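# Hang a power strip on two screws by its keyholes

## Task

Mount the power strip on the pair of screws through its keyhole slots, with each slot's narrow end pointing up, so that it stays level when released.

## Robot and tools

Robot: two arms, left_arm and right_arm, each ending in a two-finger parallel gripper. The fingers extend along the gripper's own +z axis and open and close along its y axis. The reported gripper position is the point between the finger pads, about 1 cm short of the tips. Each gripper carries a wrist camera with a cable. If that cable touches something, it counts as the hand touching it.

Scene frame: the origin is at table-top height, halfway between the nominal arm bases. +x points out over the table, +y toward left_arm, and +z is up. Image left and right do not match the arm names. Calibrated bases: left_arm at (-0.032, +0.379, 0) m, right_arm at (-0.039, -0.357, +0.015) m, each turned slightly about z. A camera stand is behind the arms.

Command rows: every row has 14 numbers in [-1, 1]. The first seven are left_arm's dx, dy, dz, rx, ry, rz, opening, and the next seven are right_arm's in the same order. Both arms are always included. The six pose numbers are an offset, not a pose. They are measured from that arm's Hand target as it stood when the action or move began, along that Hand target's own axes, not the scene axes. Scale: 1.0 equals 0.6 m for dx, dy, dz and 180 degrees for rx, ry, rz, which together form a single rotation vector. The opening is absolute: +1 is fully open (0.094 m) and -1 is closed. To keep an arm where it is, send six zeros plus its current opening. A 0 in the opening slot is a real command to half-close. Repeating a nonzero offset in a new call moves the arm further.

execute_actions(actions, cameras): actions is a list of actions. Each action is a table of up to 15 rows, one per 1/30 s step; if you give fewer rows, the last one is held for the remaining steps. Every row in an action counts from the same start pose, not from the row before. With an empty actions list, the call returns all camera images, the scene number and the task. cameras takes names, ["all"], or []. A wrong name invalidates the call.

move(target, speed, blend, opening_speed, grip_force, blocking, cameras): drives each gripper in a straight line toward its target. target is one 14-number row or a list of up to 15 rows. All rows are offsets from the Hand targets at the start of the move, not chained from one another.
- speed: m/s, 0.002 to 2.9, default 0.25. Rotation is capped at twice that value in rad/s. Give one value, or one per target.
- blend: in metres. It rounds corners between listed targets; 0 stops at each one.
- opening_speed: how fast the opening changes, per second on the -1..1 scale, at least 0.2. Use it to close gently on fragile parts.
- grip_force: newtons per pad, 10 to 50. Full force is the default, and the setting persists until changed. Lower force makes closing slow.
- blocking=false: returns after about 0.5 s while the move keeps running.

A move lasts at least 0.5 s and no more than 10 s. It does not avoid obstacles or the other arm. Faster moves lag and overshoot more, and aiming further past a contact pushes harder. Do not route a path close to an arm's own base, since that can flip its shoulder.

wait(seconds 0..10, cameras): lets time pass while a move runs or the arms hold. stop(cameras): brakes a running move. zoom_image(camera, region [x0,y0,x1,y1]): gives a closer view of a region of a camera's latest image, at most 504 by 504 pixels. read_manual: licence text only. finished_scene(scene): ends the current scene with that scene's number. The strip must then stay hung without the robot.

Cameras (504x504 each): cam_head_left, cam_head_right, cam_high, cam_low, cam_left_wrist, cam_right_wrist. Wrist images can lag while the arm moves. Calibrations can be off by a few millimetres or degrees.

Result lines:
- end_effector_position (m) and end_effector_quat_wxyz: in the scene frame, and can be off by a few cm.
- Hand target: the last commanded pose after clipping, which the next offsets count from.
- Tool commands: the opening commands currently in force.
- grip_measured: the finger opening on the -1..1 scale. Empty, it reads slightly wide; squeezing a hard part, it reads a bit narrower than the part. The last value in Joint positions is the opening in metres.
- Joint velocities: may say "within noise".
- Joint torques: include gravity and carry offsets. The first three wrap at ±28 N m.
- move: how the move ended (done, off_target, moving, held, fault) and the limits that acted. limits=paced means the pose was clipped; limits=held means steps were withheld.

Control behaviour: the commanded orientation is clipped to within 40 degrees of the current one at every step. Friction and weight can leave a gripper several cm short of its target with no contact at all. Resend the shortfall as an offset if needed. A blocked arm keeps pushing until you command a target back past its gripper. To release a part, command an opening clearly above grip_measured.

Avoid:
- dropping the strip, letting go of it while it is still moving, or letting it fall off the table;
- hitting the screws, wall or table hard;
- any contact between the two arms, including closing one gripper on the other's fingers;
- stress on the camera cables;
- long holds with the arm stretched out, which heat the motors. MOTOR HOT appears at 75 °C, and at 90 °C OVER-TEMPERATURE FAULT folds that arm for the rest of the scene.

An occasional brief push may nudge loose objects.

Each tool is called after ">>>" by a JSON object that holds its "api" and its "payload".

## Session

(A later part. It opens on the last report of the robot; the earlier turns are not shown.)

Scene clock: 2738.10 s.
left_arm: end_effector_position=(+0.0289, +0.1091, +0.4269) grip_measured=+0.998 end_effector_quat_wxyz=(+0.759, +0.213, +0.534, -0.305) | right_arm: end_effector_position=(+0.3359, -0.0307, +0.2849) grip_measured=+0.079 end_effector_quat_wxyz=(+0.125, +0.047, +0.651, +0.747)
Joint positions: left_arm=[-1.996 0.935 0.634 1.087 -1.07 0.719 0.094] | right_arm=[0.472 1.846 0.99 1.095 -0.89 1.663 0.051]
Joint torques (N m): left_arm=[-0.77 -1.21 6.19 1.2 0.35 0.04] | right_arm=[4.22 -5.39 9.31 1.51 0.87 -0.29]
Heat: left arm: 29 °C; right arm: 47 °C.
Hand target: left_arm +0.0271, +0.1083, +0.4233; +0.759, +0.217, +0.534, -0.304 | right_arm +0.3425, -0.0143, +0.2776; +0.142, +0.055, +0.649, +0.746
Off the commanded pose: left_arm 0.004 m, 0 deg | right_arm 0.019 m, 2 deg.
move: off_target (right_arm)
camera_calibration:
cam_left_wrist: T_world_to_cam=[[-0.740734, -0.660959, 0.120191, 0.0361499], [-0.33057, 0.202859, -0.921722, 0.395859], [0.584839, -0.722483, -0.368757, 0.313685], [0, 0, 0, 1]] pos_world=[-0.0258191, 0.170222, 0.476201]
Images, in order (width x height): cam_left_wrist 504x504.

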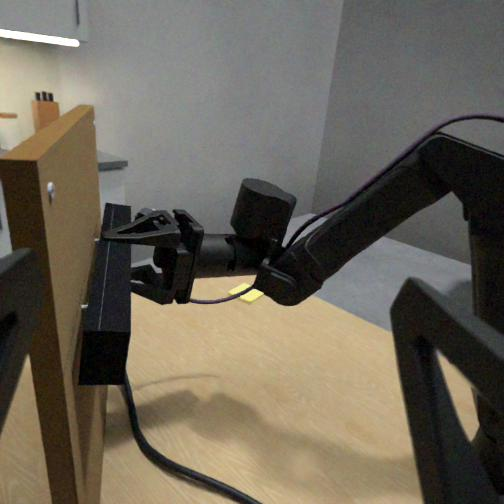

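>>> {"api": "zoom_image", "payload": {"camera": "cam_left_wrist", "region": [60, 220, 130, 350]}}

>>> {"api": "execute_actions", "payload": {"actions": []}}

Scaled by 3.877 from the camera's 504x504 image, which has a finer 720x720 frame.

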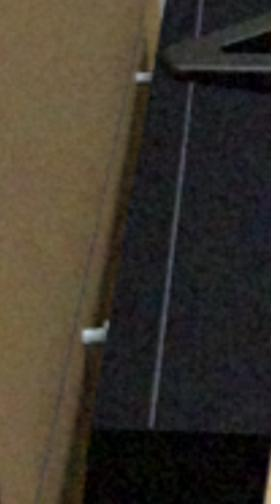

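Scene clock: 2762.50 s.
left_arm: end_effector_position=(+0.0289, +0.1091, +0.4269) grip_measured=+0.998 end_effector_quat_wxyz=(+0.759, +0.213, +0.534, -0.305) | right_arm: end_effector_position=(+0.3359, -0.0307, +0.2849) grip_measured=+0.079 end_effector_quat_wxyz=(+0.125, +0.047, +0.651, +0.747)
Joint positions: left_arm=[-1.996 0.935 0.634 1.087 -1.07 0.719 0.094] | right_arm=[0.472 1.846 0.99 1.095 -0.89 1.663 0.051]
Joint velocities: within noise
Joint torques (N m): left_arm=[-0.58 -0.98 5.9 1.11 0.37 0.05] | right_arm=[4.22 -5.35 9.32 1.5 0.86 -0.29]
Heat: left arm: 29 °C; right arm: 43 °C.
Hand target: left_arm +0.0271, +0.1083, +0.4233; +0.759, +0.217, +0.534, -0.304 | right_arm +0.3425, -0.0143, +0.2776; +0.142, +0.055, +0.649, +0.746
Tool commands: left_gripper/opening=+1.0 right_gripper/opening=-0.8
Off the commanded pose: left_arm 0.004 m, 0 deg | right_arm 0.019 m, 2 deg.
camera_calibration:
cam_left_wrist: T_world_to_cam=[[-0.740734, -0.660959, 0.120191, 0.0361499], [-0.33057, 0.202859, -0.921722, 0.395859], [0.584839, -0.722483, -0.368757, 0.313685], [0, 0, 0, 1]] pos_world=[-0.0258191, 0.170222, 0.476201]
cam_right_wrist: T_world_to_cam=[[0.243936, 0.0413433, -0.96891, 0.187616], [-0.875962, -0.419336, -0.238428, 0.36572], [-0.416156, 0.906889, -0.0660756, 0.287356], [0, 0, 0, 1]] pos_world=[0.394175, -0.114998, 0.287968]

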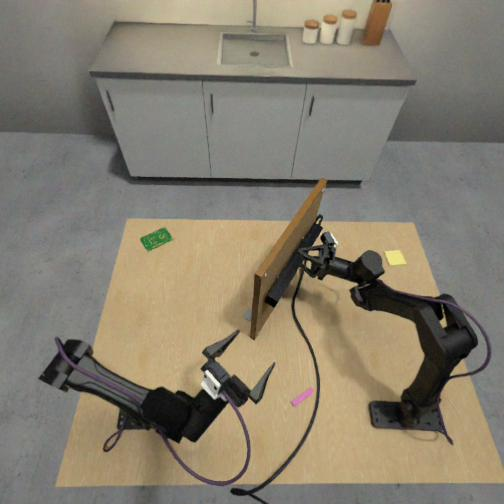

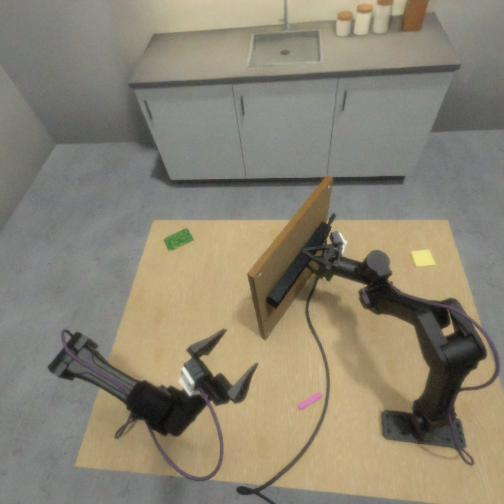

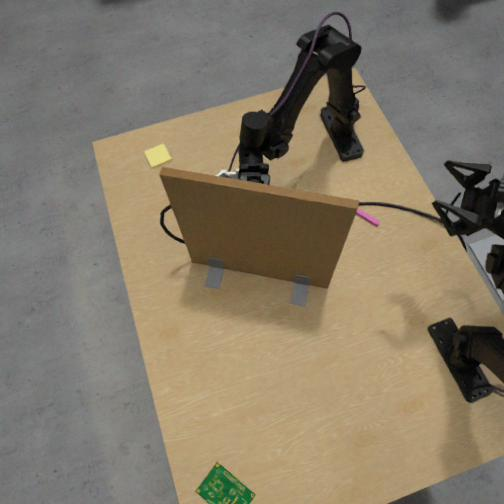

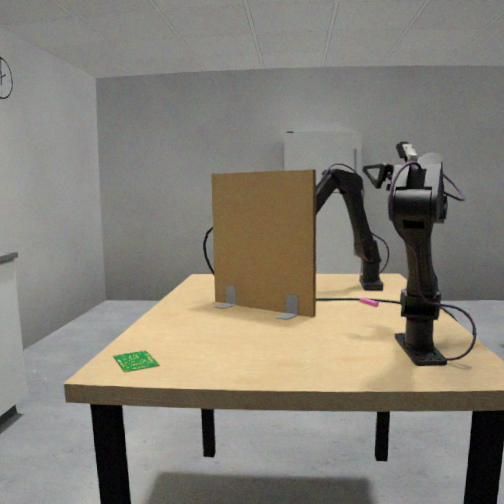

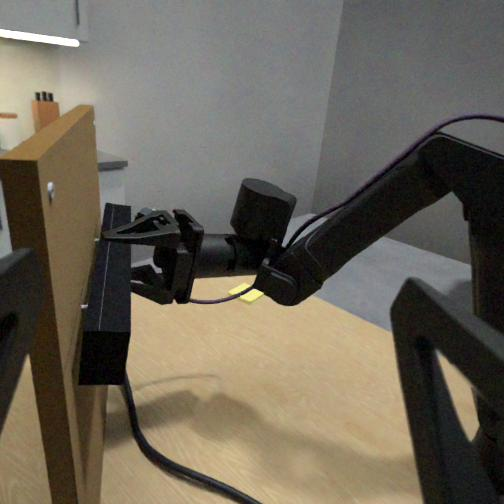

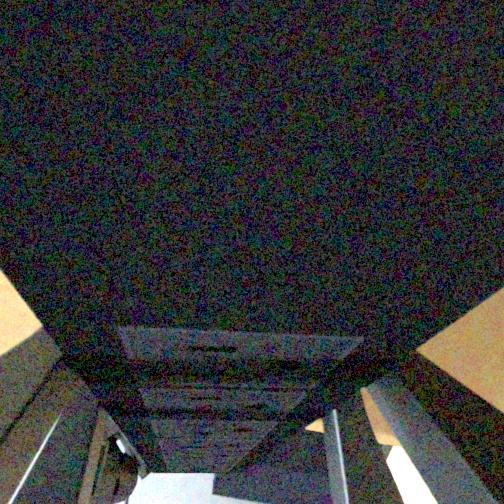

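>>> {"api": "move", "payload": {"target": [[0,0,0,0,0,0,1,-0.004,0.055,-0.004,0,0,0.014,-0.8]], "speed": 0.08, "cameras": ["cam_left_wrist"]}}

>>> {"api": "zoom_image", "payload": {"camera": "cam_left_wrist", "region": [20, 150, 220, 350]}}

Scene clock: 2772.97 s.
left_arm: end_effector_position=(+0.0289, +0.1091, +0.4269) grip_measured=+0.998 end_effector_quat_wxyz=(+0.759, +0.213, +0.534, -0.305) | right_arm: end_effector_position=(+0.3367, -0.0311, +0.2798) grip_measured=+0.079 end_effector_quat_wxyz=(+0.097, +0.079, +0.662, +0.739)
Joint positions: left_arm=[-1.996 0.935 0.634 1.087 -1.07 0.719 0.094] | right_arm=[0.471 1.824 0.99 1.008 -0.886 1.694 0.051]
Joint torques (N m): left_arm=[-0.9 -1.37 5.87 1.12 0.38 0.03] | right_arm=[2.91 -10.92 12.36 1.37 0.66 -0.05]
Heat: left arm: 29 °C; right arm: 42 °C.
Hand target: left_arm +0.0271, +0.1083, +0.4233; +0.759, +0.217, +0.534, -0.304 | right_arm +0.3395, -0.0212, +0.3100; +0.126, +0.070, +0.647, +0.749
Off the commanded pose: left_arm 0.004 m, 0 deg | right_arm 0.032 m, 4 deg.
move: off_target (right_arm)
camera_calibration:
cam_left_wrist: T_world_to_cam=[[-0.740734, -0.660959, 0.120191, 0.0361499], [-0.33057, 0.202859, -0.921722, 0.395859], [0.584839, -0.722483, -0.368757, 0.313685], [0, 0, 0, 1]] pos_world=[-0.0258191, 0.170222, 0.476201]
Images, in order (width x height): cam_left_wrist 504x504.

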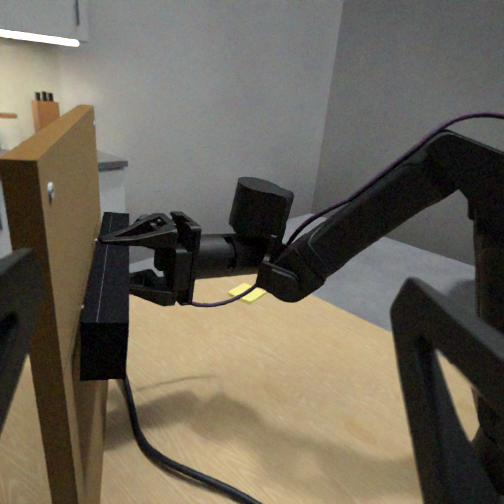

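Scaled by 2.520 from the camera's 504x504 image, which has a finer 720x720 frame.

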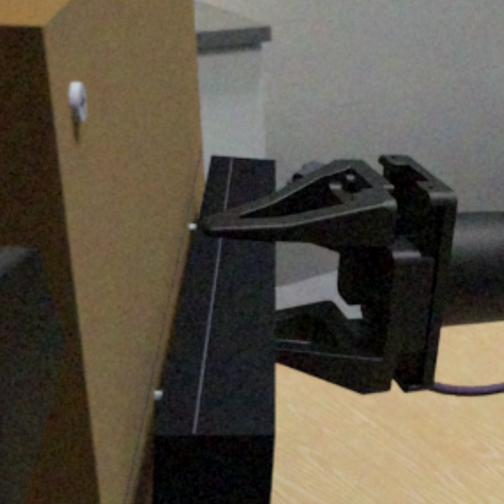

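>>> {"api": "zoom_image", "payload": {"camera": "cam_left_wrist", "region": [60, 220, 130, 350]}}

Scaled by 3.877 from the camera's 504x504 image, which has a finer 720x720 frame.

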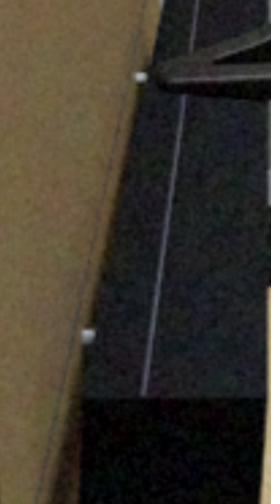

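>>> {"api": "move", "payload": {"target": [0,0,0,0,0,0,1,-0.001,-0.06,0.0,0,0,0,-0.8], "speed": 0.05, "cameras": ["cam_left_wrist"]}}

>>> {"api": "zoom_image", "payload": {"camera": "cam_left_wrist", "region": [20, 150, 220, 350]}}

>>> {"api": "zoom_image", "payload": {"camera": "cam_left_wrist", "region": [60, 220, 130, 350]}}

Scene clock: 2797.97 s.
left_arm: end_effector_position=(+0.0289, +0.1091, +0.4269) grip_measured=+0.998 end_effector_quat_wxyz=(+0.759, +0.213, +0.534, -0.305) | right_arm: end_effector_position=(+0.3369, -0.0301, +0.2777) grip_measured=+0.079 end_effector_quat_wxyz=(+0.107, +0.061, +0.653, +0.747)
Joint positions: left_arm=[-1.996 0.935 0.634 1.087 -1.07 0.719 0.094] | right_arm=[0.471 1.861 0.987 1.099 -0.894 1.698 0.051]
Joint torques (N m): left_arm=[-0.73 -1.06 6.04 1.15 0.41 0.04] | right_arm=[3.59 -5.9 9.26 1.6 0.83 -0.18]
Heat: left arm: 29 °C; right arm: 41 °C.
Hand target: left_arm +0.0271, +0.1083, +0.4233; +0.759, +0.217, +0.534, -0.304 | right_arm +0.3437, -0.0167, +0.2743; +0.125, +0.070, +0.648, +0.748
Off the commanded pose: left_arm 0.004 m, 0 deg | right_arm 0.015 m, 2 deg.
move: off_target (right_arm)
camera_calibration:
cam_left_wrist: T_world_to_cam=[[-0.740734, -0.660959, 0.120191, 0.0361499], [-0.33057, 0.202859, -0.921722, 0.395859], [0.584839, -0.722483, -0.368757, 0.313685], [0, 0, 0, 1]] pos_world=[-0.0258191, 0.170222, 0.476201]
Images, in order (width x height): cam_left_wrist 504x504.

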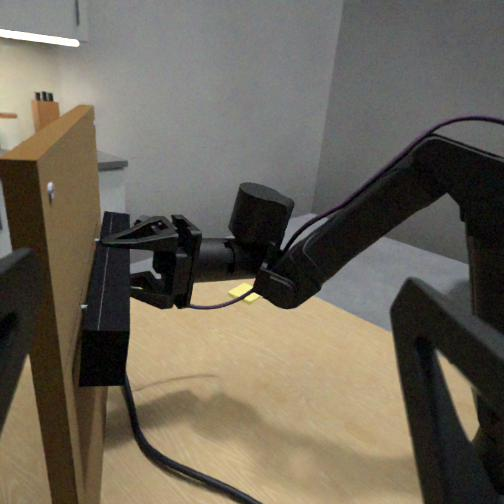

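Scaled by 2.520 from the camera's 504x504 image, which has a finer 720x720 frame.

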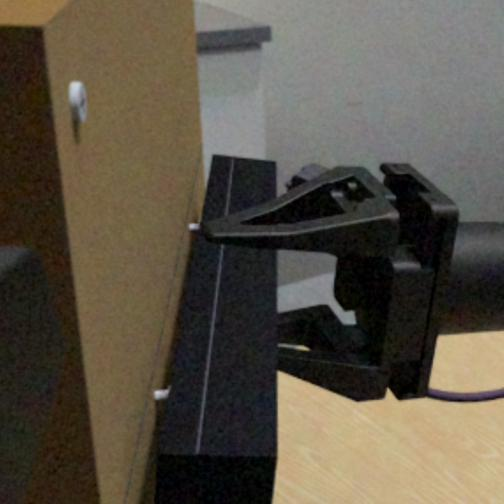

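Scaled by 3.877 from the camera's 504x504 image, which has a finer 720x720 frame.

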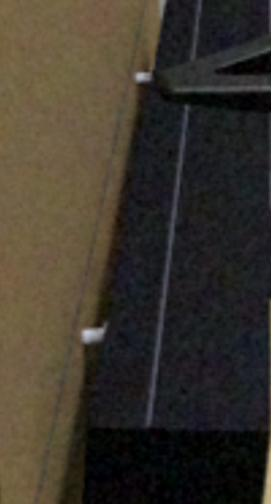

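>>> {"api": "move", "payload": {"target": [[0,0,0,0,0,0,1,-0.004,0.06,-0.004,0,0,0.022,-0.8]], "speed": 0.08, "cameras": ["cam_left_wrist"]}}

>>> {"api": "zoom_image", "payload": {"camera": "cam_left_wrist", "region": [20, 150, 220, 350]}}

>>> {"api": "zoom_image", "payload": {"camera": "cam_left_wrist", "region": [60, 220, 130, 350]}}

Scene clock: 2811.40 s.
left_arm: end_effector_position=(+0.0289, +0.1091, +0.4269) grip_measured=+0.998 end_effector_quat_wxyz=(+0.759, +0.213, +0.534, -0.305) | right_arm: end_effector_position=(+0.3369, -0.0307, +0.2732) grip_measured=+0.079 end_effector_quat_wxyz=(+0.071, +0.099, +0.664, +0.738)
Joint positions: left_arm=[-1.996 0.935 0.634 1.087 -1.07 0.719 0.094] | right_arm=[0.47 1.833 0.987 1.003 -0.892 1.745 0.051]
Joint torques (N m): left_arm=[-0.83 -1.03 5.86 1.12 0.39 0.11] | right_arm=[1.94 -11.6 12.7 1.43 0.61 0.14]
Heat: left arm: 29 °C; right arm: 41 °C.
Hand target: left_arm +0.0271, +0.1083, +0.4233; +0.759, +0.217, +0.534, -0.304 | right_arm +0.3417, -0.0243, +0.3097; +0.100, +0.092, +0.645, +0.752
Off the commanded pose: left_arm 0.004 m, 0 deg | right_arm 0.037 m, 4 deg.
move: off_target (right_arm)
camera_calibration:
cam_left_wrist: T_world_to_cam=[[-0.740734, -0.660959, 0.120191, 0.0361499], [-0.33057, 0.202859, -0.921722, 0.395859], [0.584839, -0.722483, -0.368757, 0.313685], [0, 0, 0, 1]] pos_world=[-0.0258191, 0.170222, 0.476201]
Images, in order (width x height): cam_left_wrist 504x504.

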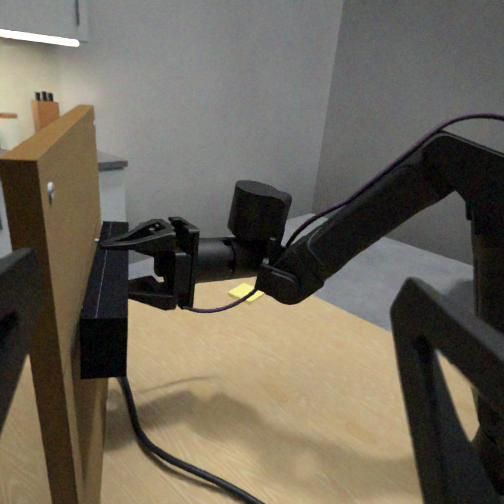

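Scaled by 2.520 from the camera's 504x504 image, which has a finer 720x720 frame.

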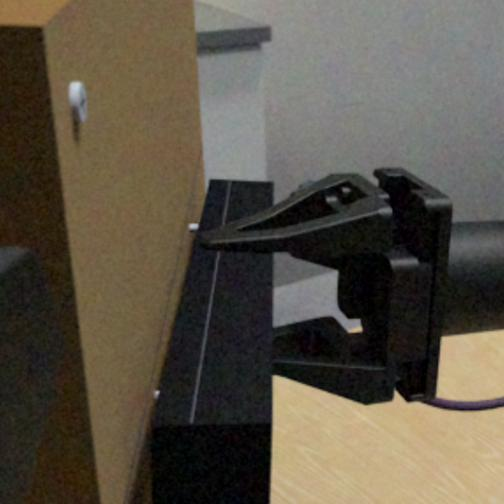

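Scaled by 3.877 from the camera's 504x504 image, which has a finer 720x720 frame.

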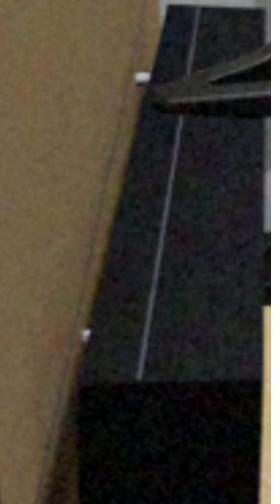

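>>> {"api": "move", "payload": {"target": [[0,0,0,0,0,0,1,0,0.01,-0.09,0,0,0,-0.8],[0,0,0,0,0,0,1,0.0297,0.032,-0.081,0,-0.004,-0.036,-0.8]], "speed": 0.1, "cameras": ["cam_left_wrist"]}}

>>> {"api": "zoom_image", "payload": {"camera": "cam_left_wrist", "region": [20, 150, 220, 350]}}

Scene clock: 2835.47 s.
left_arm: end_effector_position=(+0.0289, +0.1091, +0.4269) grip_measured=+0.998 end_effector_quat_wxyz=(+0.759, +0.213, +0.534, -0.305) | right_arm: end_effector_position=(+0.3201, -0.0665, +0.2925) grip_measured=+0.079 end_effector_quat_wxyz=(+0.109, +0.094, +0.667, +0.731)
Joint positions: left_arm=[-1.996 0.935 0.634 1.087 -1.07 0.719 0.094] | right_arm=[0.408 1.665 0.878 0.941 -0.912 1.685 0.051]
Joint torques (N m): left_arm=[-0.7 -1.09 6.26 1.1 0.35 0.08] | right_arm=[0.61 -11.52 7.75 1.98 0.21 -0.18]
Heat: left arm: 29 °C; right arm: 42 °C.
Hand target: left_arm +0.0271, +0.1083, +0.4233; +0.759, +0.217, +0.534, -0.304 | right_arm +0.3110, -0.0686, +0.3214; +0.146, +0.060, +0.648, +0.745
Off the commanded pose: left_arm 0.004 m, 0 deg | right_arm 0.031 m, 6 deg.
move: off_target (right_arm)
camera_calibration:
cam_left_wrist: T_world_to_cam=[[-0.740734, -0.660959, 0.120191, 0.0361499], [-0.33057, 0.202859, -0.921722, 0.395859], [0.584839, -0.722483, -0.368757, 0.313685], [0, 0, 0, 1]] pos_world=[-0.0258191, 0.170222, 0.476201]
Images, in order (width x height): cam_left_wrist 504x504.

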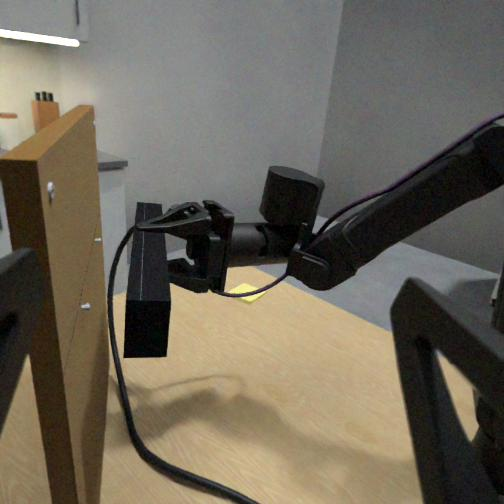

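Scaled by 2.520 from the camera's 504x504 image, which has a finer 720x720 frame.

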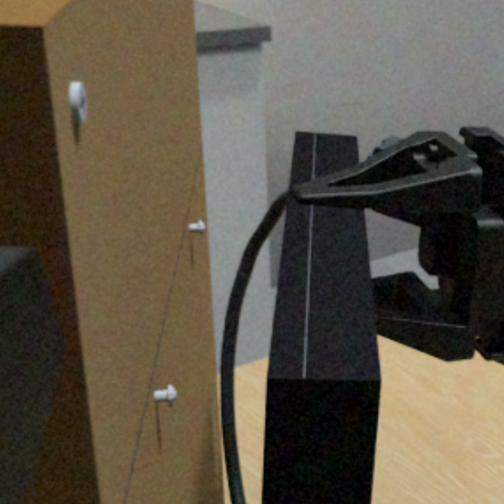

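>>> {"api": "move", "payload": {"target": [[0,0,0,0,0,0,1,0,0.06,-0.12,0,-0.08,0,-0.8],[0,0,0,0,0,0,1,-0.153,0.121,-0.343,0.0624,-0.405,-0.004,-0.8]], "blend": 0.03, "cameras": ["cam_head_left"]}}

>>> {"api": "move", "payload": {"target": [0,0,0,0,0,0,1,0.342,-0.062,-0.03,-0.0618,0.2875,-0.0079,-0.8], "cameras": ["cam_left_wrist","cam_head_left"]}}

Scene clock: 2862.37 s.
left_arm: end_effector_position=(+0.0289, +0.1091, +0.4269) grip_measured=+0.998 end_effector_quat_wxyz=(+0.759, +0.213, +0.534, -0.305) | right_arm: end_effector_position=(+0.3283, -0.2985, +0.3312) grip_measured=+0.079 end_effector_quat_wxyz=(+0.471, +0.520, +0.528, +0.478)
Joint positions: left_arm=[-1.996 0.935 0.634 1.087 -1.07 0.719 0.094] | right_arm=[0.329 0.983 0.757 0.123 0.271 1.598 0.051]
Joint torques (N m): left_arm=[-0.79 -1.13 6.19 1.14 0.31 0.03] | right_arm=[0.65 -2.29 14.27 2.28 0.2 -0.23]
Heat: left arm: 29 °C; right arm: 43 °C.
Hand target: left_arm +0.0271, +0.1083, +0.4233; +0.759, +0.217, +0.534, -0.304 | right_arm +0.3308, -0.2993, +0.3706; +0.500, +0.500, +0.500, +0.500
Off the commanded pose: left_arm 0.004 m, 0 deg | right_arm 0.039 m, 6 deg.
move: off_target (right_arm)
Images, in order (width x height): cam_head_left 504x504.

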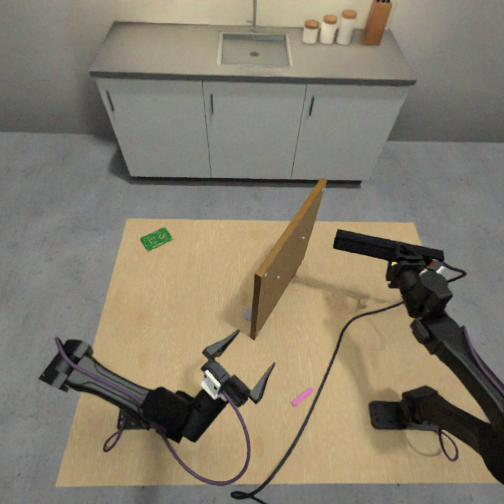

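Scene clock: 2865.10 s.
left_arm: end_effector_position=(+0.0289, +0.1091, +0.4269) grip_measured=+0.998 end_effector_quat_wxyz=(+0.759, +0.213, +0.534, -0.305) | right_arm: end_effector_position=(+0.3111, -0.1011, +0.2929) grip_measured=+0.079 end_effector_quat_wxyz=(+0.255, +0.218, +0.658, +0.674)
Joint positions: left_arm=[-1.996 0.935 0.634 1.087 -1.07 0.719 0.094] | right_arm=[0.496 1.361 0.677 0.727 -0.435 1.547 0.051]
Joint torques (N m): left_arm=[-0.85 -1.16 6.26 1.15 0.35 0.09] | right_arm=[0.68 -4.26 12.97 2.66 -0.14 -0.07]
Heat: left arm: 29 °C; right arm: 44 °C.
Hand target: left_arm +0.0271, +0.1083, +0.4233; +0.759, +0.217, +0.534, -0.304 | right_arm +0.3126, -0.0942, +0.3332; +0.282, +0.176, +0.625, +0.706
Off the commanded pose: left_arm 0.004 m, 0 deg | right_arm 0.041 m, 8 deg.
move: off_target (right_arm)
camera_calibration:
cam_left_wrist: T_world_to_cam=[[-0.740734, -0.660959, 0.120191, 0.0361499], [-0.33057, 0.202859, -0.921722, 0.395859], [0.584839, -0.722483, -0.368757, 0.313685], [0, 0, 0, 1]] pos_world=[-0.0258191, 0.170222, 0.476201]
Images, in order (width x height): cam_head_left 504x504, cam_left_wrist 504x504.

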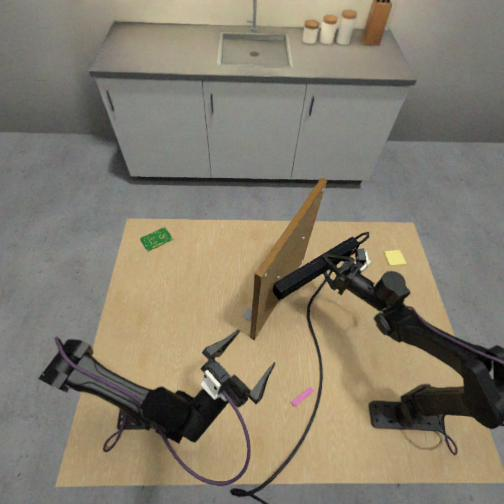

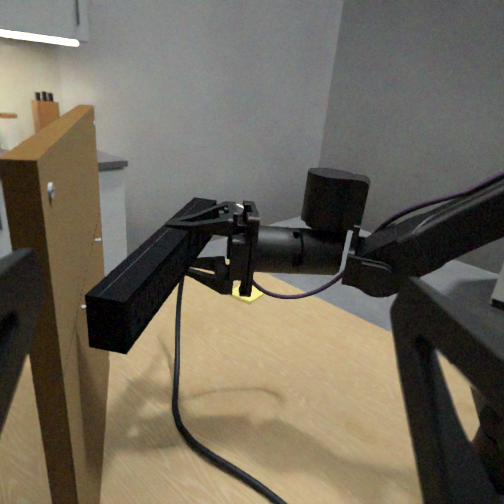

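>>> {"api": "move", "payload": {"target": [0,0,0,0,0,0,1,0,0,0.033,-0.0034,0.0327,0.0053,-0.8]}}

>>> {"api": "move", "payload": {"target": [0,0,0,0,0,0,1,0,0,0.038,-0.002,0.0165,0.0027,-0.8]}}

>>> {"api": "move", "payload": {"target": [0,0,0,0,0,0,1,0.015,-0.012,0.016,-0.0036,0.043,0.0157,-0.8], "cameras": ["cam_left_wrist"]}}

>>> {"api": "zoom_image", "payload": {"camera": "cam_left_wrist", "region": [20, 150, 220, 350]}}

Scene clock: 2873.90 s.
left_arm: end_effector_position=(+0.0289, +0.1091, +0.4269) grip_measured=+0.998 end_effector_quat_wxyz=(+0.759, +0.213, +0.534, -0.305) | right_arm: end_effector_position=(+0.3197, -0.0811, +0.2939) grip_measured=+0.079 end_effector_quat_wxyz=(+0.210, +0.186, +0.667, +0.690)
Joint positions: left_arm=[-1.996 0.935 0.634 1.087 -1.07 0.719 0.094] | right_arm=[0.483 1.469 0.768 0.748 -0.563 1.573 0.051]
Joint torques (N m): left_arm=[-0.69 -1.2 6 1.11 0.35 0.07] | right_arm=[-0.54 -5.41 13.49 2.58 -0.12 -0.1]
Heat: left arm: 29 °C; right arm: 45 °C.
Hand target: left_arm +0.0271, +0.1083, +0.4233; +0.759, +0.217, +0.534, -0.304 | right_arm +0.3245, -0.0787, +0.3363; +0.245, +0.144, +0.633, +0.720
Off the commanded pose: left_arm 0.004 m, 0 deg | right_arm 0.043 m, 8 deg.
move: off_target (right_arm)

Scene clock: 2874.73 s.
left_arm: end_effector_position=(+0.0289, +0.1091, +0.4269) grip_measured=+0.998 end_effector_quat_wxyz=(+0.759, +0.213, +0.534, -0.305) | right_arm: end_effector_position=(+0.3317, -0.0659, +0.2967) grip_measured=+0.079 end_effector_quat_wxyz=(+0.188, +0.169, +0.671, +0.697)
Joint positions: left_arm=[-1.996 0.935 0.634 1.087 -1.07 0.719 0.094] | right_arm=[0.483 1.556 0.858 0.748 -0.621 1.584 0.051]
Joint torques (N m): left_arm=[-0.85 -1.22 6.11 1.13 0.33 0.06] | right_arm=[0.85 -6.06 13.87 2.54 0.05 -0.04]
Heat: left arm: 29 °C; right arm: 45 °C.
Hand target: left_arm +0.0271, +0.1083, +0.4233; +0.759, +0.217, +0.534, -0.304 | right_arm +0.3363, -0.0596, +0.3398; +0.226, +0.127, +0.637, +0.726
Off the commanded pose: left_arm 0.004 m, 0 deg | right_arm 0.044 m, 8 deg.
move: off_target (right_arm)

Scene clock: 2875.90 s.
left_arm: end_effector_position=(+0.0289, +0.1091, +0.4269) grip_measured=+0.998 end_effector_quat_wxyz=(+0.759, +0.213, +0.534, -0.305) | right_arm: end_effector_position=(+0.3286, -0.0470, +0.2943) grip_measured=+0.079 end_effector_quat_wxyz=(+0.127, +0.137, +0.673, +0.715)
Joint positions: left_arm=[-1.996 0.935 0.634 1.087 -1.07 0.719 0.094] | right_arm=[0.483 1.646 0.921 0.801 -0.753 1.649 0.051]
Joint torques (N m): left_arm=[-0.69 -1.02 6.28 1.13 0.34 0.08] | right_arm=[-0.8 -6.83 13.5 2.42 -0.16 -0.05]
Heat: left arm: 29 °C; right arm: 45 °C.
Hand target: left_arm +0.0271, +0.1083, +0.4233; +0.759, +0.217, +0.534, -0.304 | right_arm +0.3343, -0.0462, +0.3335; +0.165, +0.092, +0.643, +0.742
Off the commanded pose: left_arm 0.004 m, 0 deg | right_arm 0.039 m, 8 deg.
move: off_target (right_arm)
camera_calibration:
cam_left_wrist: T_world_to_cam=[[-0.740734, -0.660959, 0.120191, 0.0361499], [-0.33057, 0.202859, -0.921722, 0.395859], [0.584839, -0.722483, -0.368757, 0.313685], [0, 0, 0, 1]] pos_world=[-0.0258191, 0.170222, 0.476201]
Images, in order (width x height): cam_left_wrist 504x504.

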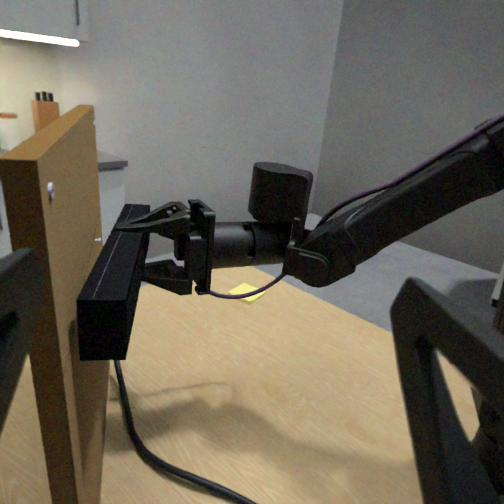

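Scaled by 2.520 from the camera's 504x504 image, which has a finer 720x720 frame.

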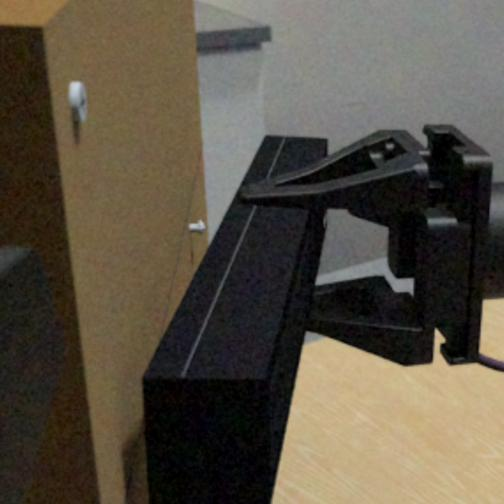

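>>> {"api": "move", "payload": {"target": [0,0,0,0,0,0,1,0.012,-0.021,0.0155,-0.0011,0.0236,-0.0041,-0.8], "cameras": ["cam_left_wrist"]}}

>>> {"api": "zoom_image", "payload": {"camera": "cam_left_wrist", "region": [20, 150, 220, 350]}}

Scene clock: 2888.90 s.
left_arm: end_effector_position=(+0.0289, +0.1091, +0.4269) grip_measured=+0.998 end_effector_quat_wxyz=(+0.759, +0.213, +0.534, -0.305) | right_arm: end_effector_position=(+0.3301, -0.0376, +0.2861) grip_measured=+0.079 end_effector_quat_wxyz=(+0.111, +0.110, +0.676, +0.721)
Joint positions: left_arm=[-1.996 0.935 0.634 1.087 -1.07 0.719 0.094] | right_arm=[0.483 1.715 0.951 0.856 -0.815 1.645 0.051]
Joint torques (N m): left_arm=[-0.7 -1.05 5.94 1.12 0.36 0.06] | right_arm=[0.06 -7.23 13.24 2.42 -0.15 -0.09]
Heat: left arm: 29 °C; right arm: 45 °C.
Hand target: left_arm +0.0271, +0.1083, +0.4233; +0.759, +0.217, +0.534, -0.304 | right_arm +0.3324, -0.0335, +0.3219; +0.146, +0.060, +0.648, +0.745
Off the commanded pose: left_arm 0.004 m, 0 deg | right_arm 0.036 m, 8 deg.
move: off_target (right_arm)
camera_calibration:
cam_left_wrist: T_world_to_cam=[[-0.740734, -0.660959, 0.120191, 0.0361499], [-0.33057, 0.202859, -0.921722, 0.395859], [0.584839, -0.722483, -0.368757, 0.313685], [0, 0, 0, 1]] pos_world=[-0.0258191, 0.170222, 0.476201]
Images, in order (width x height): cam_left_wrist 504x504.

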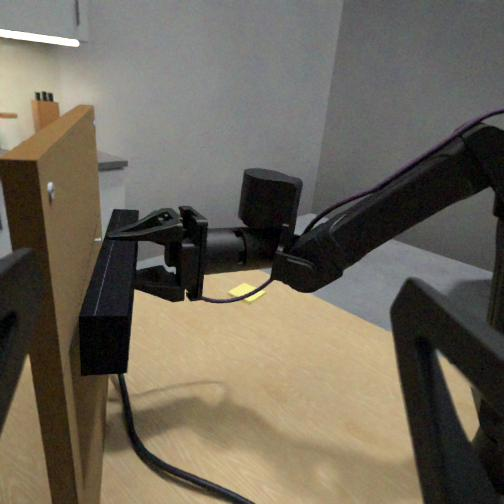

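Scaled by 2.520 from the camera's 504x504 image, which has a finer 720x720 frame.

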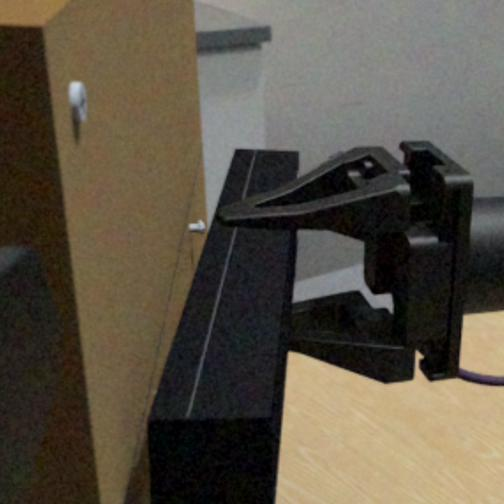

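>>> {"api": "move", "payload": {"target": [[0,0,0,0,0,0,1,-0.004,0.04,-0.04,0,0.012,0,-0.8],[0,0,0,0,0,0,1,-0.004,0.009,-0.004,0,0.012,0,-0.8]], "cameras": ["cam_left_wrist"]}}

>>> {"api": "zoom_image", "payload": {"camera": "cam_left_wrist", "region": [20, 150, 220, 350]}}

Scene clock: 2900.90 s.
left_arm: end_effector_position=(+0.0289, +0.1091, +0.4269) grip_measured=+0.998 end_effector_quat_wxyz=(+0.759, +0.213, +0.534, -0.305) | right_arm: end_effector_position=(+0.3283, -0.0406, +0.2944) grip_measured=+0.079 end_effector_quat_wxyz=(+0.090, +0.090, +0.676, +0.726)
Joint positions: left_arm=[-1.996 0.935 0.634 1.087 -1.07 0.719 0.094] | right_arm=[0.457 1.723 0.985 0.851 -0.897 1.668 0.051]
Joint torques (N m): left_arm=[-0.73 -1.03 6.08 1.1 0.39 0.03] | right_arm=[0.29 -7.32 13.07 2.28 0.09 -0.16]
Heat: left arm: 28 °C; right arm: 47 °C.
Hand target: left_arm +0.0271, +0.1083, +0.4233; +0.759, +0.217, +0.534, -0.304 | right_arm +0.3332, -0.0370, +0.3270; +0.134, +0.046, +0.651, +0.746
Off the commanded pose: left_arm 0.004 m, 0 deg | right_arm 0.033 m, 8 deg.
move: off_target (right_arm)
camera_calibration:
cam_left_wrist: T_world_to_cam=[[-0.740734, -0.660959, 0.120191, 0.0361499], [-0.33057, 0.202859, -0.921722, 0.395859], [0.584839, -0.722483, -0.368757, 0.313685], [0, 0, 0, 1]] pos_world=[-0.0258191, 0.170222, 0.476201]
Images, in order (width x height): cam_left_wrist 504x504.

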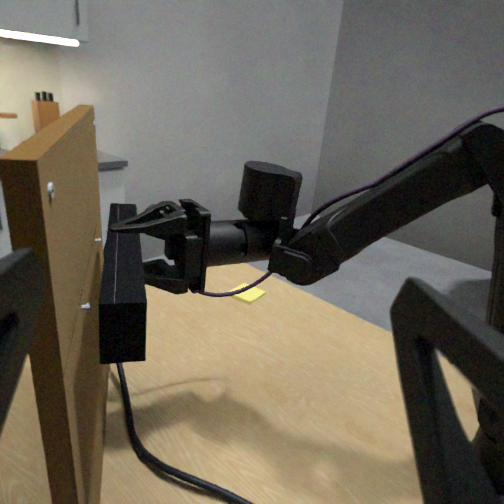

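Scaled by 2.520 from the camera's 504x504 image, which has a finer 720x720 frame.

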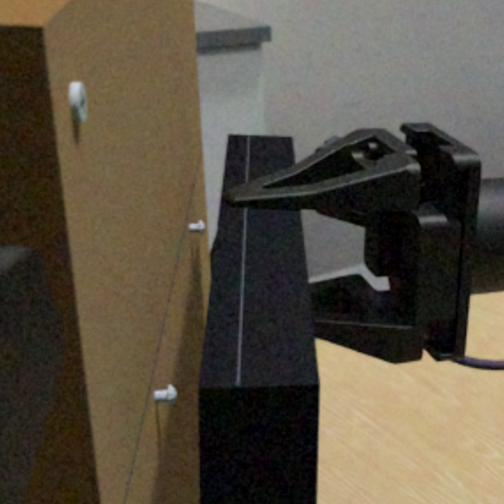

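>>> {"api": "move", "payload": {"target": [[0,0,0,0,0,0,1,0.0,-0.009,0.002,0,-0.004,-0.006,-0.8]], "cameras": ["cam_left_wrist"]}}

>>> {"api": "zoom_image", "payload": {"camera": "cam_left_wrist", "region": [20, 150, 220, 350]}}

Scene clock: 2916.50 s.
left_arm: end_effector_position=(+0.0289, +0.1091, +0.4269) grip_measured=+0.998 end_effector_quat_wxyz=(+0.759, +0.213, +0.534, -0.305) | right_arm: end_effector_position=(+0.3327, -0.0409, +0.2914) grip_measured=+0.079 end_effector_quat_wxyz=(+0.103, +0.090, +0.676, +0.724)
Joint positions: left_arm=[-1.996 0.935 0.634 1.087 -1.07 0.719 0.094] | right_arm=[0.457 1.732 0.985 0.857 -0.879 1.645 0.051]
Joint torques (N m): left_arm=[-0.77 -1.03 6.05 1.13 0.38 0.08] | right_arm=[1.07 -7.45 11.97 2.4 0.11 -0.16]
Heat: left arm: 28 °C; right arm: 47 °C.
Hand target: left_arm +0.0271, +0.1083, +0.4233; +0.759, +0.217, +0.534, -0.304 | right_arm +0.3342, -0.0352, +0.3219; +0.145, +0.044, +0.650, +0.745
Off the commanded pose: left_arm 0.004 m, 0 deg | right_arm 0.031 m, 8 deg.
move: off_target (right_arm)
camera_calibration:
cam_left_wrist: T_world_to_cam=[[-0.740734, -0.660959, 0.120191, 0.0361499], [-0.33057, 0.202859, -0.921722, 0.395859], [0.584839, -0.722483, -0.368757, 0.313685], [0, 0, 0, 1]] pos_world=[-0.0258191, 0.170222, 0.476201]
Images, in order (width x height): cam_left_wrist 504x504.

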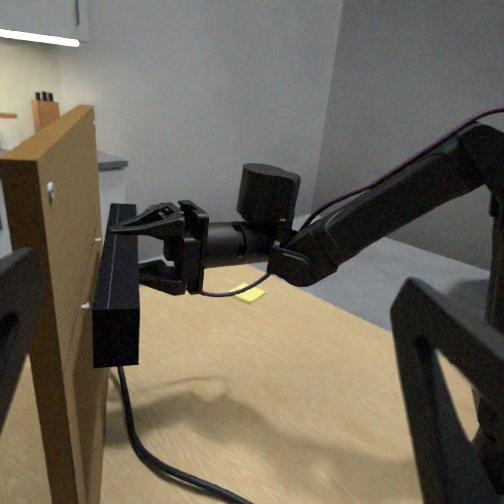

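Scaled by 2.520 from the camera's 504x504 image, which has a finer 720x720 frame.

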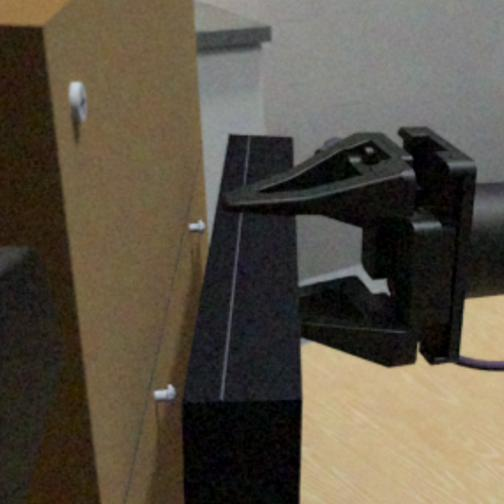

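>>> {"api": "move", "payload": {"target": [[0,0,0,0,0,0,1,0.001,-0.0065,0.03,0,0.001,-0.001,-0.8]], "speed": 0.1, "cameras": ["cam_left_wrist"]}}

>>> {"api": "zoom_image", "payload": {"camera": "cam_left_wrist", "region": [20, 150, 220, 350]}}

>>> {"api": "zoom_image", "payload": {"camera": "cam_left_wrist", "region": [60, 220, 130, 350]}}

Scene clock: 2926.40 s.
left_arm: end_effector_position=(+0.0289, +0.1091, +0.4269) grip_measured=+0.998 end_effector_quat_wxyz=(+0.759, +0.213, +0.534, -0.305) | right_arm: end_effector_position=(+0.3322, -0.0289, +0.2881) grip_measured=+0.079 end_effector_quat_wxyz=(+0.102, +0.085, +0.677, +0.724)
Joint positions: left_arm=[-1.996 0.935 0.634 1.087 -1.07 0.719 0.094] | right_arm=[0.486 1.758 1.004 0.858 -0.86 1.634 0.051]
Joint torques (N m): left_arm=[-0.76 -1.07 6.11 1.1 0.35 0.07] | right_arm=[1.91 -6.46 14.52 2.27 0.26 -0.18]
Heat: left arm: 28 °C; right arm: 49 °C.
Hand target: left_arm +0.0271, +0.1083, +0.4233; +0.759, +0.217, +0.534, -0.304 | right_arm +0.3390, -0.0175, +0.3208; +0.145, +0.042, +0.650, +0.744
Off the commanded pose: left_arm 0.004 m, 0 deg | right_arm 0.035 m, 8 deg.
move: off_target (right_arm)
camera_calibration:
cam_left_wrist: T_world_to_cam=[[-0.740734, -0.660959, 0.120191, 0.0361499], [-0.33057, 0.202859, -0.921722, 0.395859], [0.584839, -0.722483, -0.368757, 0.313685], [0, 0, 0, 1]] pos_world=[-0.0258191, 0.170222, 0.476201]
Images, in order (width x height): cam_left_wrist 504x504.

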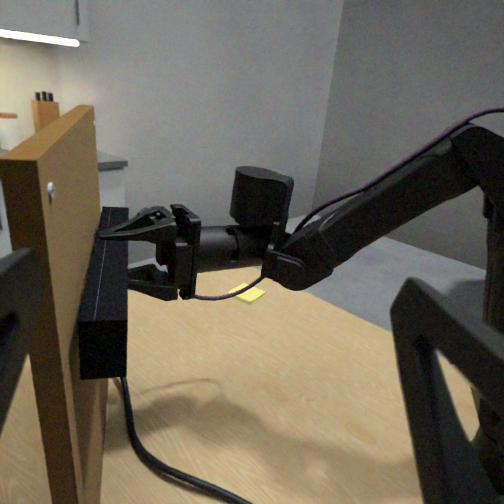

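Scaled by 2.520 from the camera's 504x504 image, which has a finer 720x720 frame.

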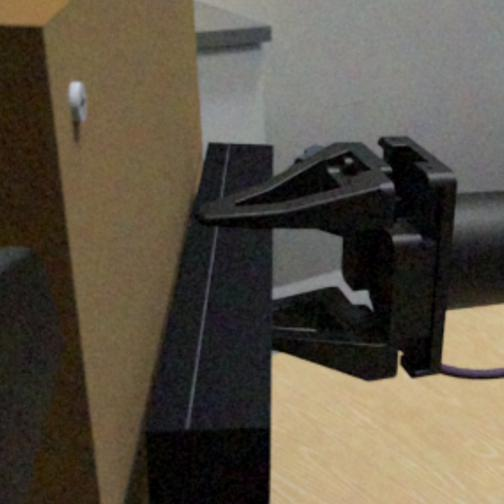

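Scaled by 3.877 from the camera's 504x504 image, which has a finer 720x720 frame.

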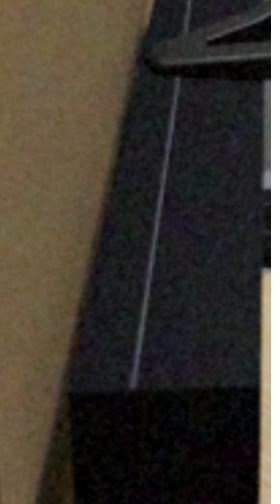

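>>> {"api": "move", "payload": {"target": [[0,0,0,0,0,0,1,0.0,-0.03,0,0,0,0.004,-0.8]], "speed": 0.05, "cameras": ["cam_left_wrist"]}}

>>> {"api": "zoom_image", "payload": {"camera": "cam_left_wrist", "region": [20, 150, 220, 350]}}

>>> {"api": "zoom_image", "payload": {"camera": "cam_left_wrist", "region": [60, 220, 130, 350]}}

Scene clock: 2938.50 s.
left_arm: end_effector_position=(+0.0289, +0.1091, +0.4269) grip_measured=+0.998 end_effector_quat_wxyz=(+0.759, +0.213, +0.534, -0.305) | right_arm: end_effector_position=(+0.3323, -0.0284, +0.2864) grip_measured=+0.079 end_effector_quat_wxyz=(+0.102, +0.066, +0.669, +0.734)
Joint positions: left_arm=[-1.996 0.935 0.634 1.087 -1.07 0.719 0.094] | right_arm=[0.478 1.797 1.004 0.948 -0.893 1.652 0.051]
Joint torques (N m): left_arm=[-0.66 -1.14 6 1.11 0.3 0.05] | right_arm=[2.81 -5.57 12.89 2 0.64 -0.22]
Heat: left arm: 28 °C; right arm: 48 °C.
Hand target: left_arm +0.0271, +0.1083, +0.4233; +0.759, +0.217, +0.534, -0.304 | right_arm +0.3419, -0.0155, +0.3030; +0.140, +0.046, +0.650, +0.745
Off the commanded pose: left_arm 0.004 m, 0 deg | right_arm 0.023 m, 6 deg.
move: off_target (right_arm)
camera_calibration:
cam_left_wrist: T_world_to_cam=[[-0.740734, -0.660959, 0.120191, 0.0361499], [-0.33057, 0.202859, -0.921722, 0.395859], [0.584839, -0.722483, -0.368757, 0.313685], [0, 0, 0, 1]] pos_world=[-0.0258191, 0.170222, 0.476201]
Images, in order (width x height): cam_left_wrist 504x504.

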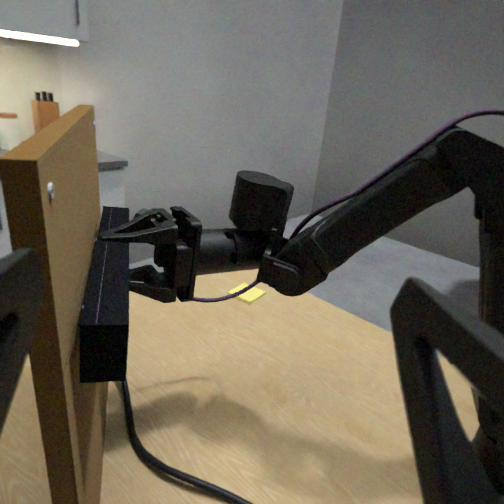

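Scaled by 2.520 from the camera's 504x504 image, which has a finer 720x720 frame.

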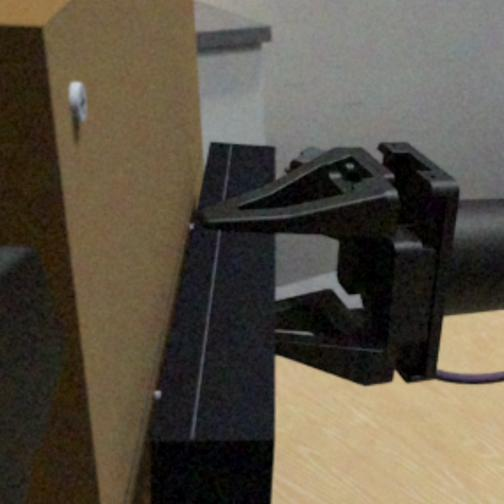

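Scaled by 3.877 from the camera's 504x504 image, which has a finer 720x720 frame.

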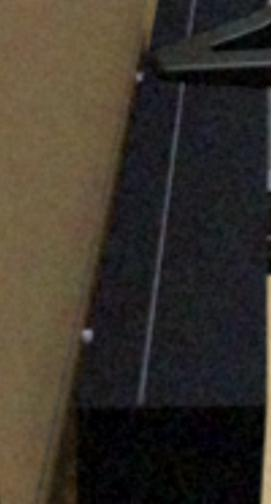

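>>> {"api": "move", "payload": {"target": [0,0,0,0,0,0,1,0.0,0.03,-0.06,0,0,-0.003,-0.8]}}

>>> {"api": "move", "payload": {"target": [-0.098,-0.168,0.001,-0.0244,0.111,0.0178,1,0,0,0,0,0,0,-0.8], "cameras": ["cam_left_wrist","cam_head_left"]}}

>>> {"api": "zoom_image", "payload": {"camera": "cam_head_left", "region": [220, 160, 370, 310]}}

Scene clock: 2967.97 s.
left_arm: end_effector_position=(+0.0289, +0.1091, +0.4269) grip_measured=+0.998 end_effector_quat_wxyz=(+0.759, +0.213, +0.534, -0.305) | right_arm: end_effector_position=(+0.3413, -0.0471, +0.2817) grip_measured=+0.079 end_effector_quat_wxyz=(+0.112, +0.082, +0.670, +0.729)
Joint positions: left_arm=[-1.996 0.935 0.634 1.087 -1.07 0.719 0.094] | right_arm=[0.433 1.784 0.978 0.948 -0.901 1.652 0.051]
Joint torques (N m): left_arm=[-0.64 -1.09 6.04 1.16 0.34 0.06] | right_arm=[-0.23 -13.07 7.73 2 -0.05 -0.09]
Heat: left arm: 28 °C; right arm: 47 °C.
Hand target: left_arm +0.0271, +0.1083, +0.4233; +0.759, +0.217, +0.534, -0.304 | right_arm +0.3301, -0.0520, +0.3154; +0.144, +0.043, +0.650, +0.745
Off the commanded pose: left_arm 0.004 m, 0 deg | right_arm 0.036 m, 6 deg.
move: off_target (right_arm)

Scene clock: 2969.67 s.
left_arm: end_effector_position=(-0.0560, +0.0489, +0.4724) grip_measured=+0.998 end_effector_quat_wxyz=(+0.680, +0.252, +0.657, -0.208) | right_arm: end_effector_position=(+0.3412, -0.0471, +0.2817) grip_measured=+0.079 end_effector_quat_wxyz=(+0.112, +0.082, +0.670, +0.729)
Joint positions: left_arm=[-2.256 1.407 1.329 0.884 -1.556 0.874 0.094] | right_arm=[0.433 1.784 0.978 0.948 -0.901 1.652 0.051]
Joint torques (N m): left_arm=[-0.34 -4.51 8.92 0.57 0.42 -0.11] | right_arm=[-0.2 -13.07 7.73 2 -0.07 -0.08]
Heat: left arm: 28 °C; right arm: 47 °C.
Hand target: left_arm -0.0568, +0.0487, +0.4783; +0.671, +0.252, +0.662, -0.219 | right_arm +0.3300, -0.0520, +0.3154; +0.144, +0.043, +0.650, +0.745
Off the commanded pose: left_arm 0.006 m, 2 deg | right_arm 0.036 m, 6 deg.
move: off_target (right_arm)
camera_calibration:
cam_left_wrist: T_world_to_cam=[[-0.641862, -0.763687, 0.0692501, -0.0372915], [-0.538888, 0.384982, -0.749258, 0.320015], [0.545539, -0.518238, -0.658647, 0.461373], [0, 0, 0, 1]] pos_world=[-0.10318, 0.087422, 0.546238]
Images, in order (width x height): cam_head_left 504x504, cam_left_wrist 504x504.

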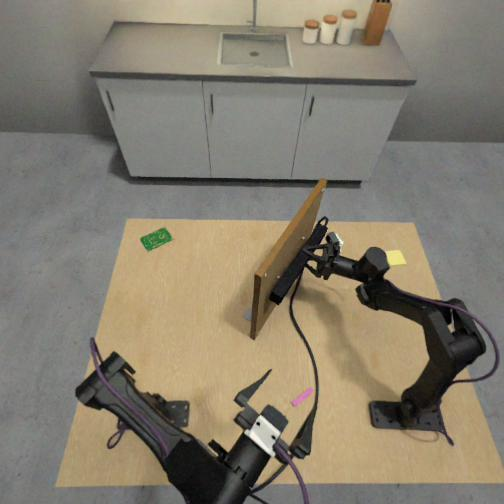

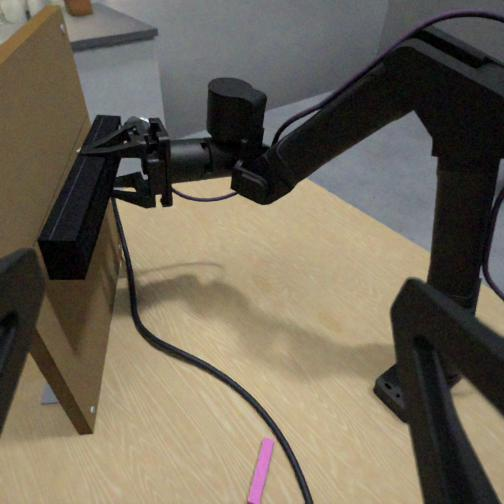

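Scaled by 3.360 from the camera's 504x504 image, which has a finer 720x720 frame.

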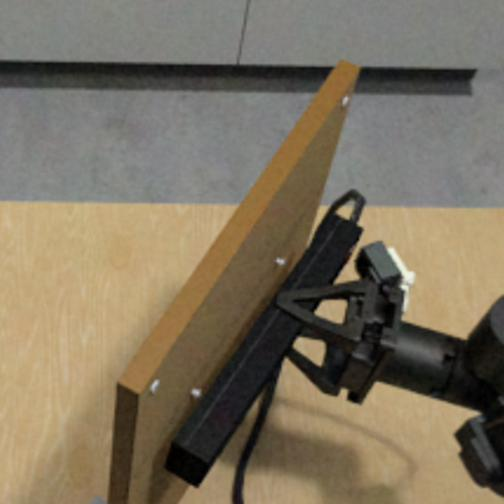

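>>> {"api": "zoom_image", "payload": {"camera": "cam_head_left", "region": [262, 250, 312, 310]}}

>>> {"api": "zoom_image", "payload": {"camera": "cam_head_left", "region": [290, 210, 340, 270]}}

Scaled by 8.400 from the camera's 504x504 image, which has a finer 720x720 frame.

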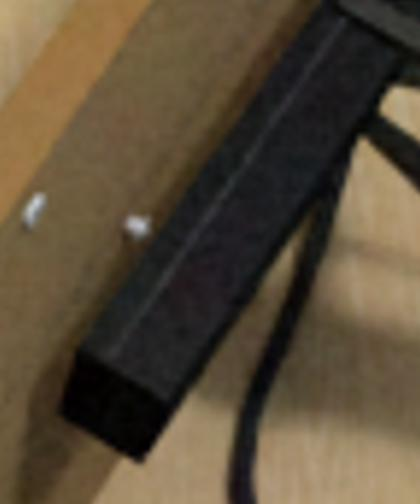

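Scaled by 8.400 from the camera's 504x504 image, which has a finer 720x720 frame.

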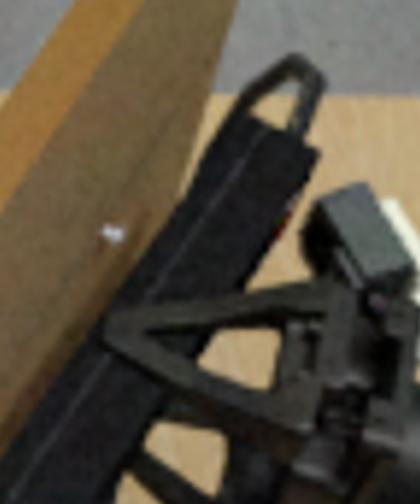

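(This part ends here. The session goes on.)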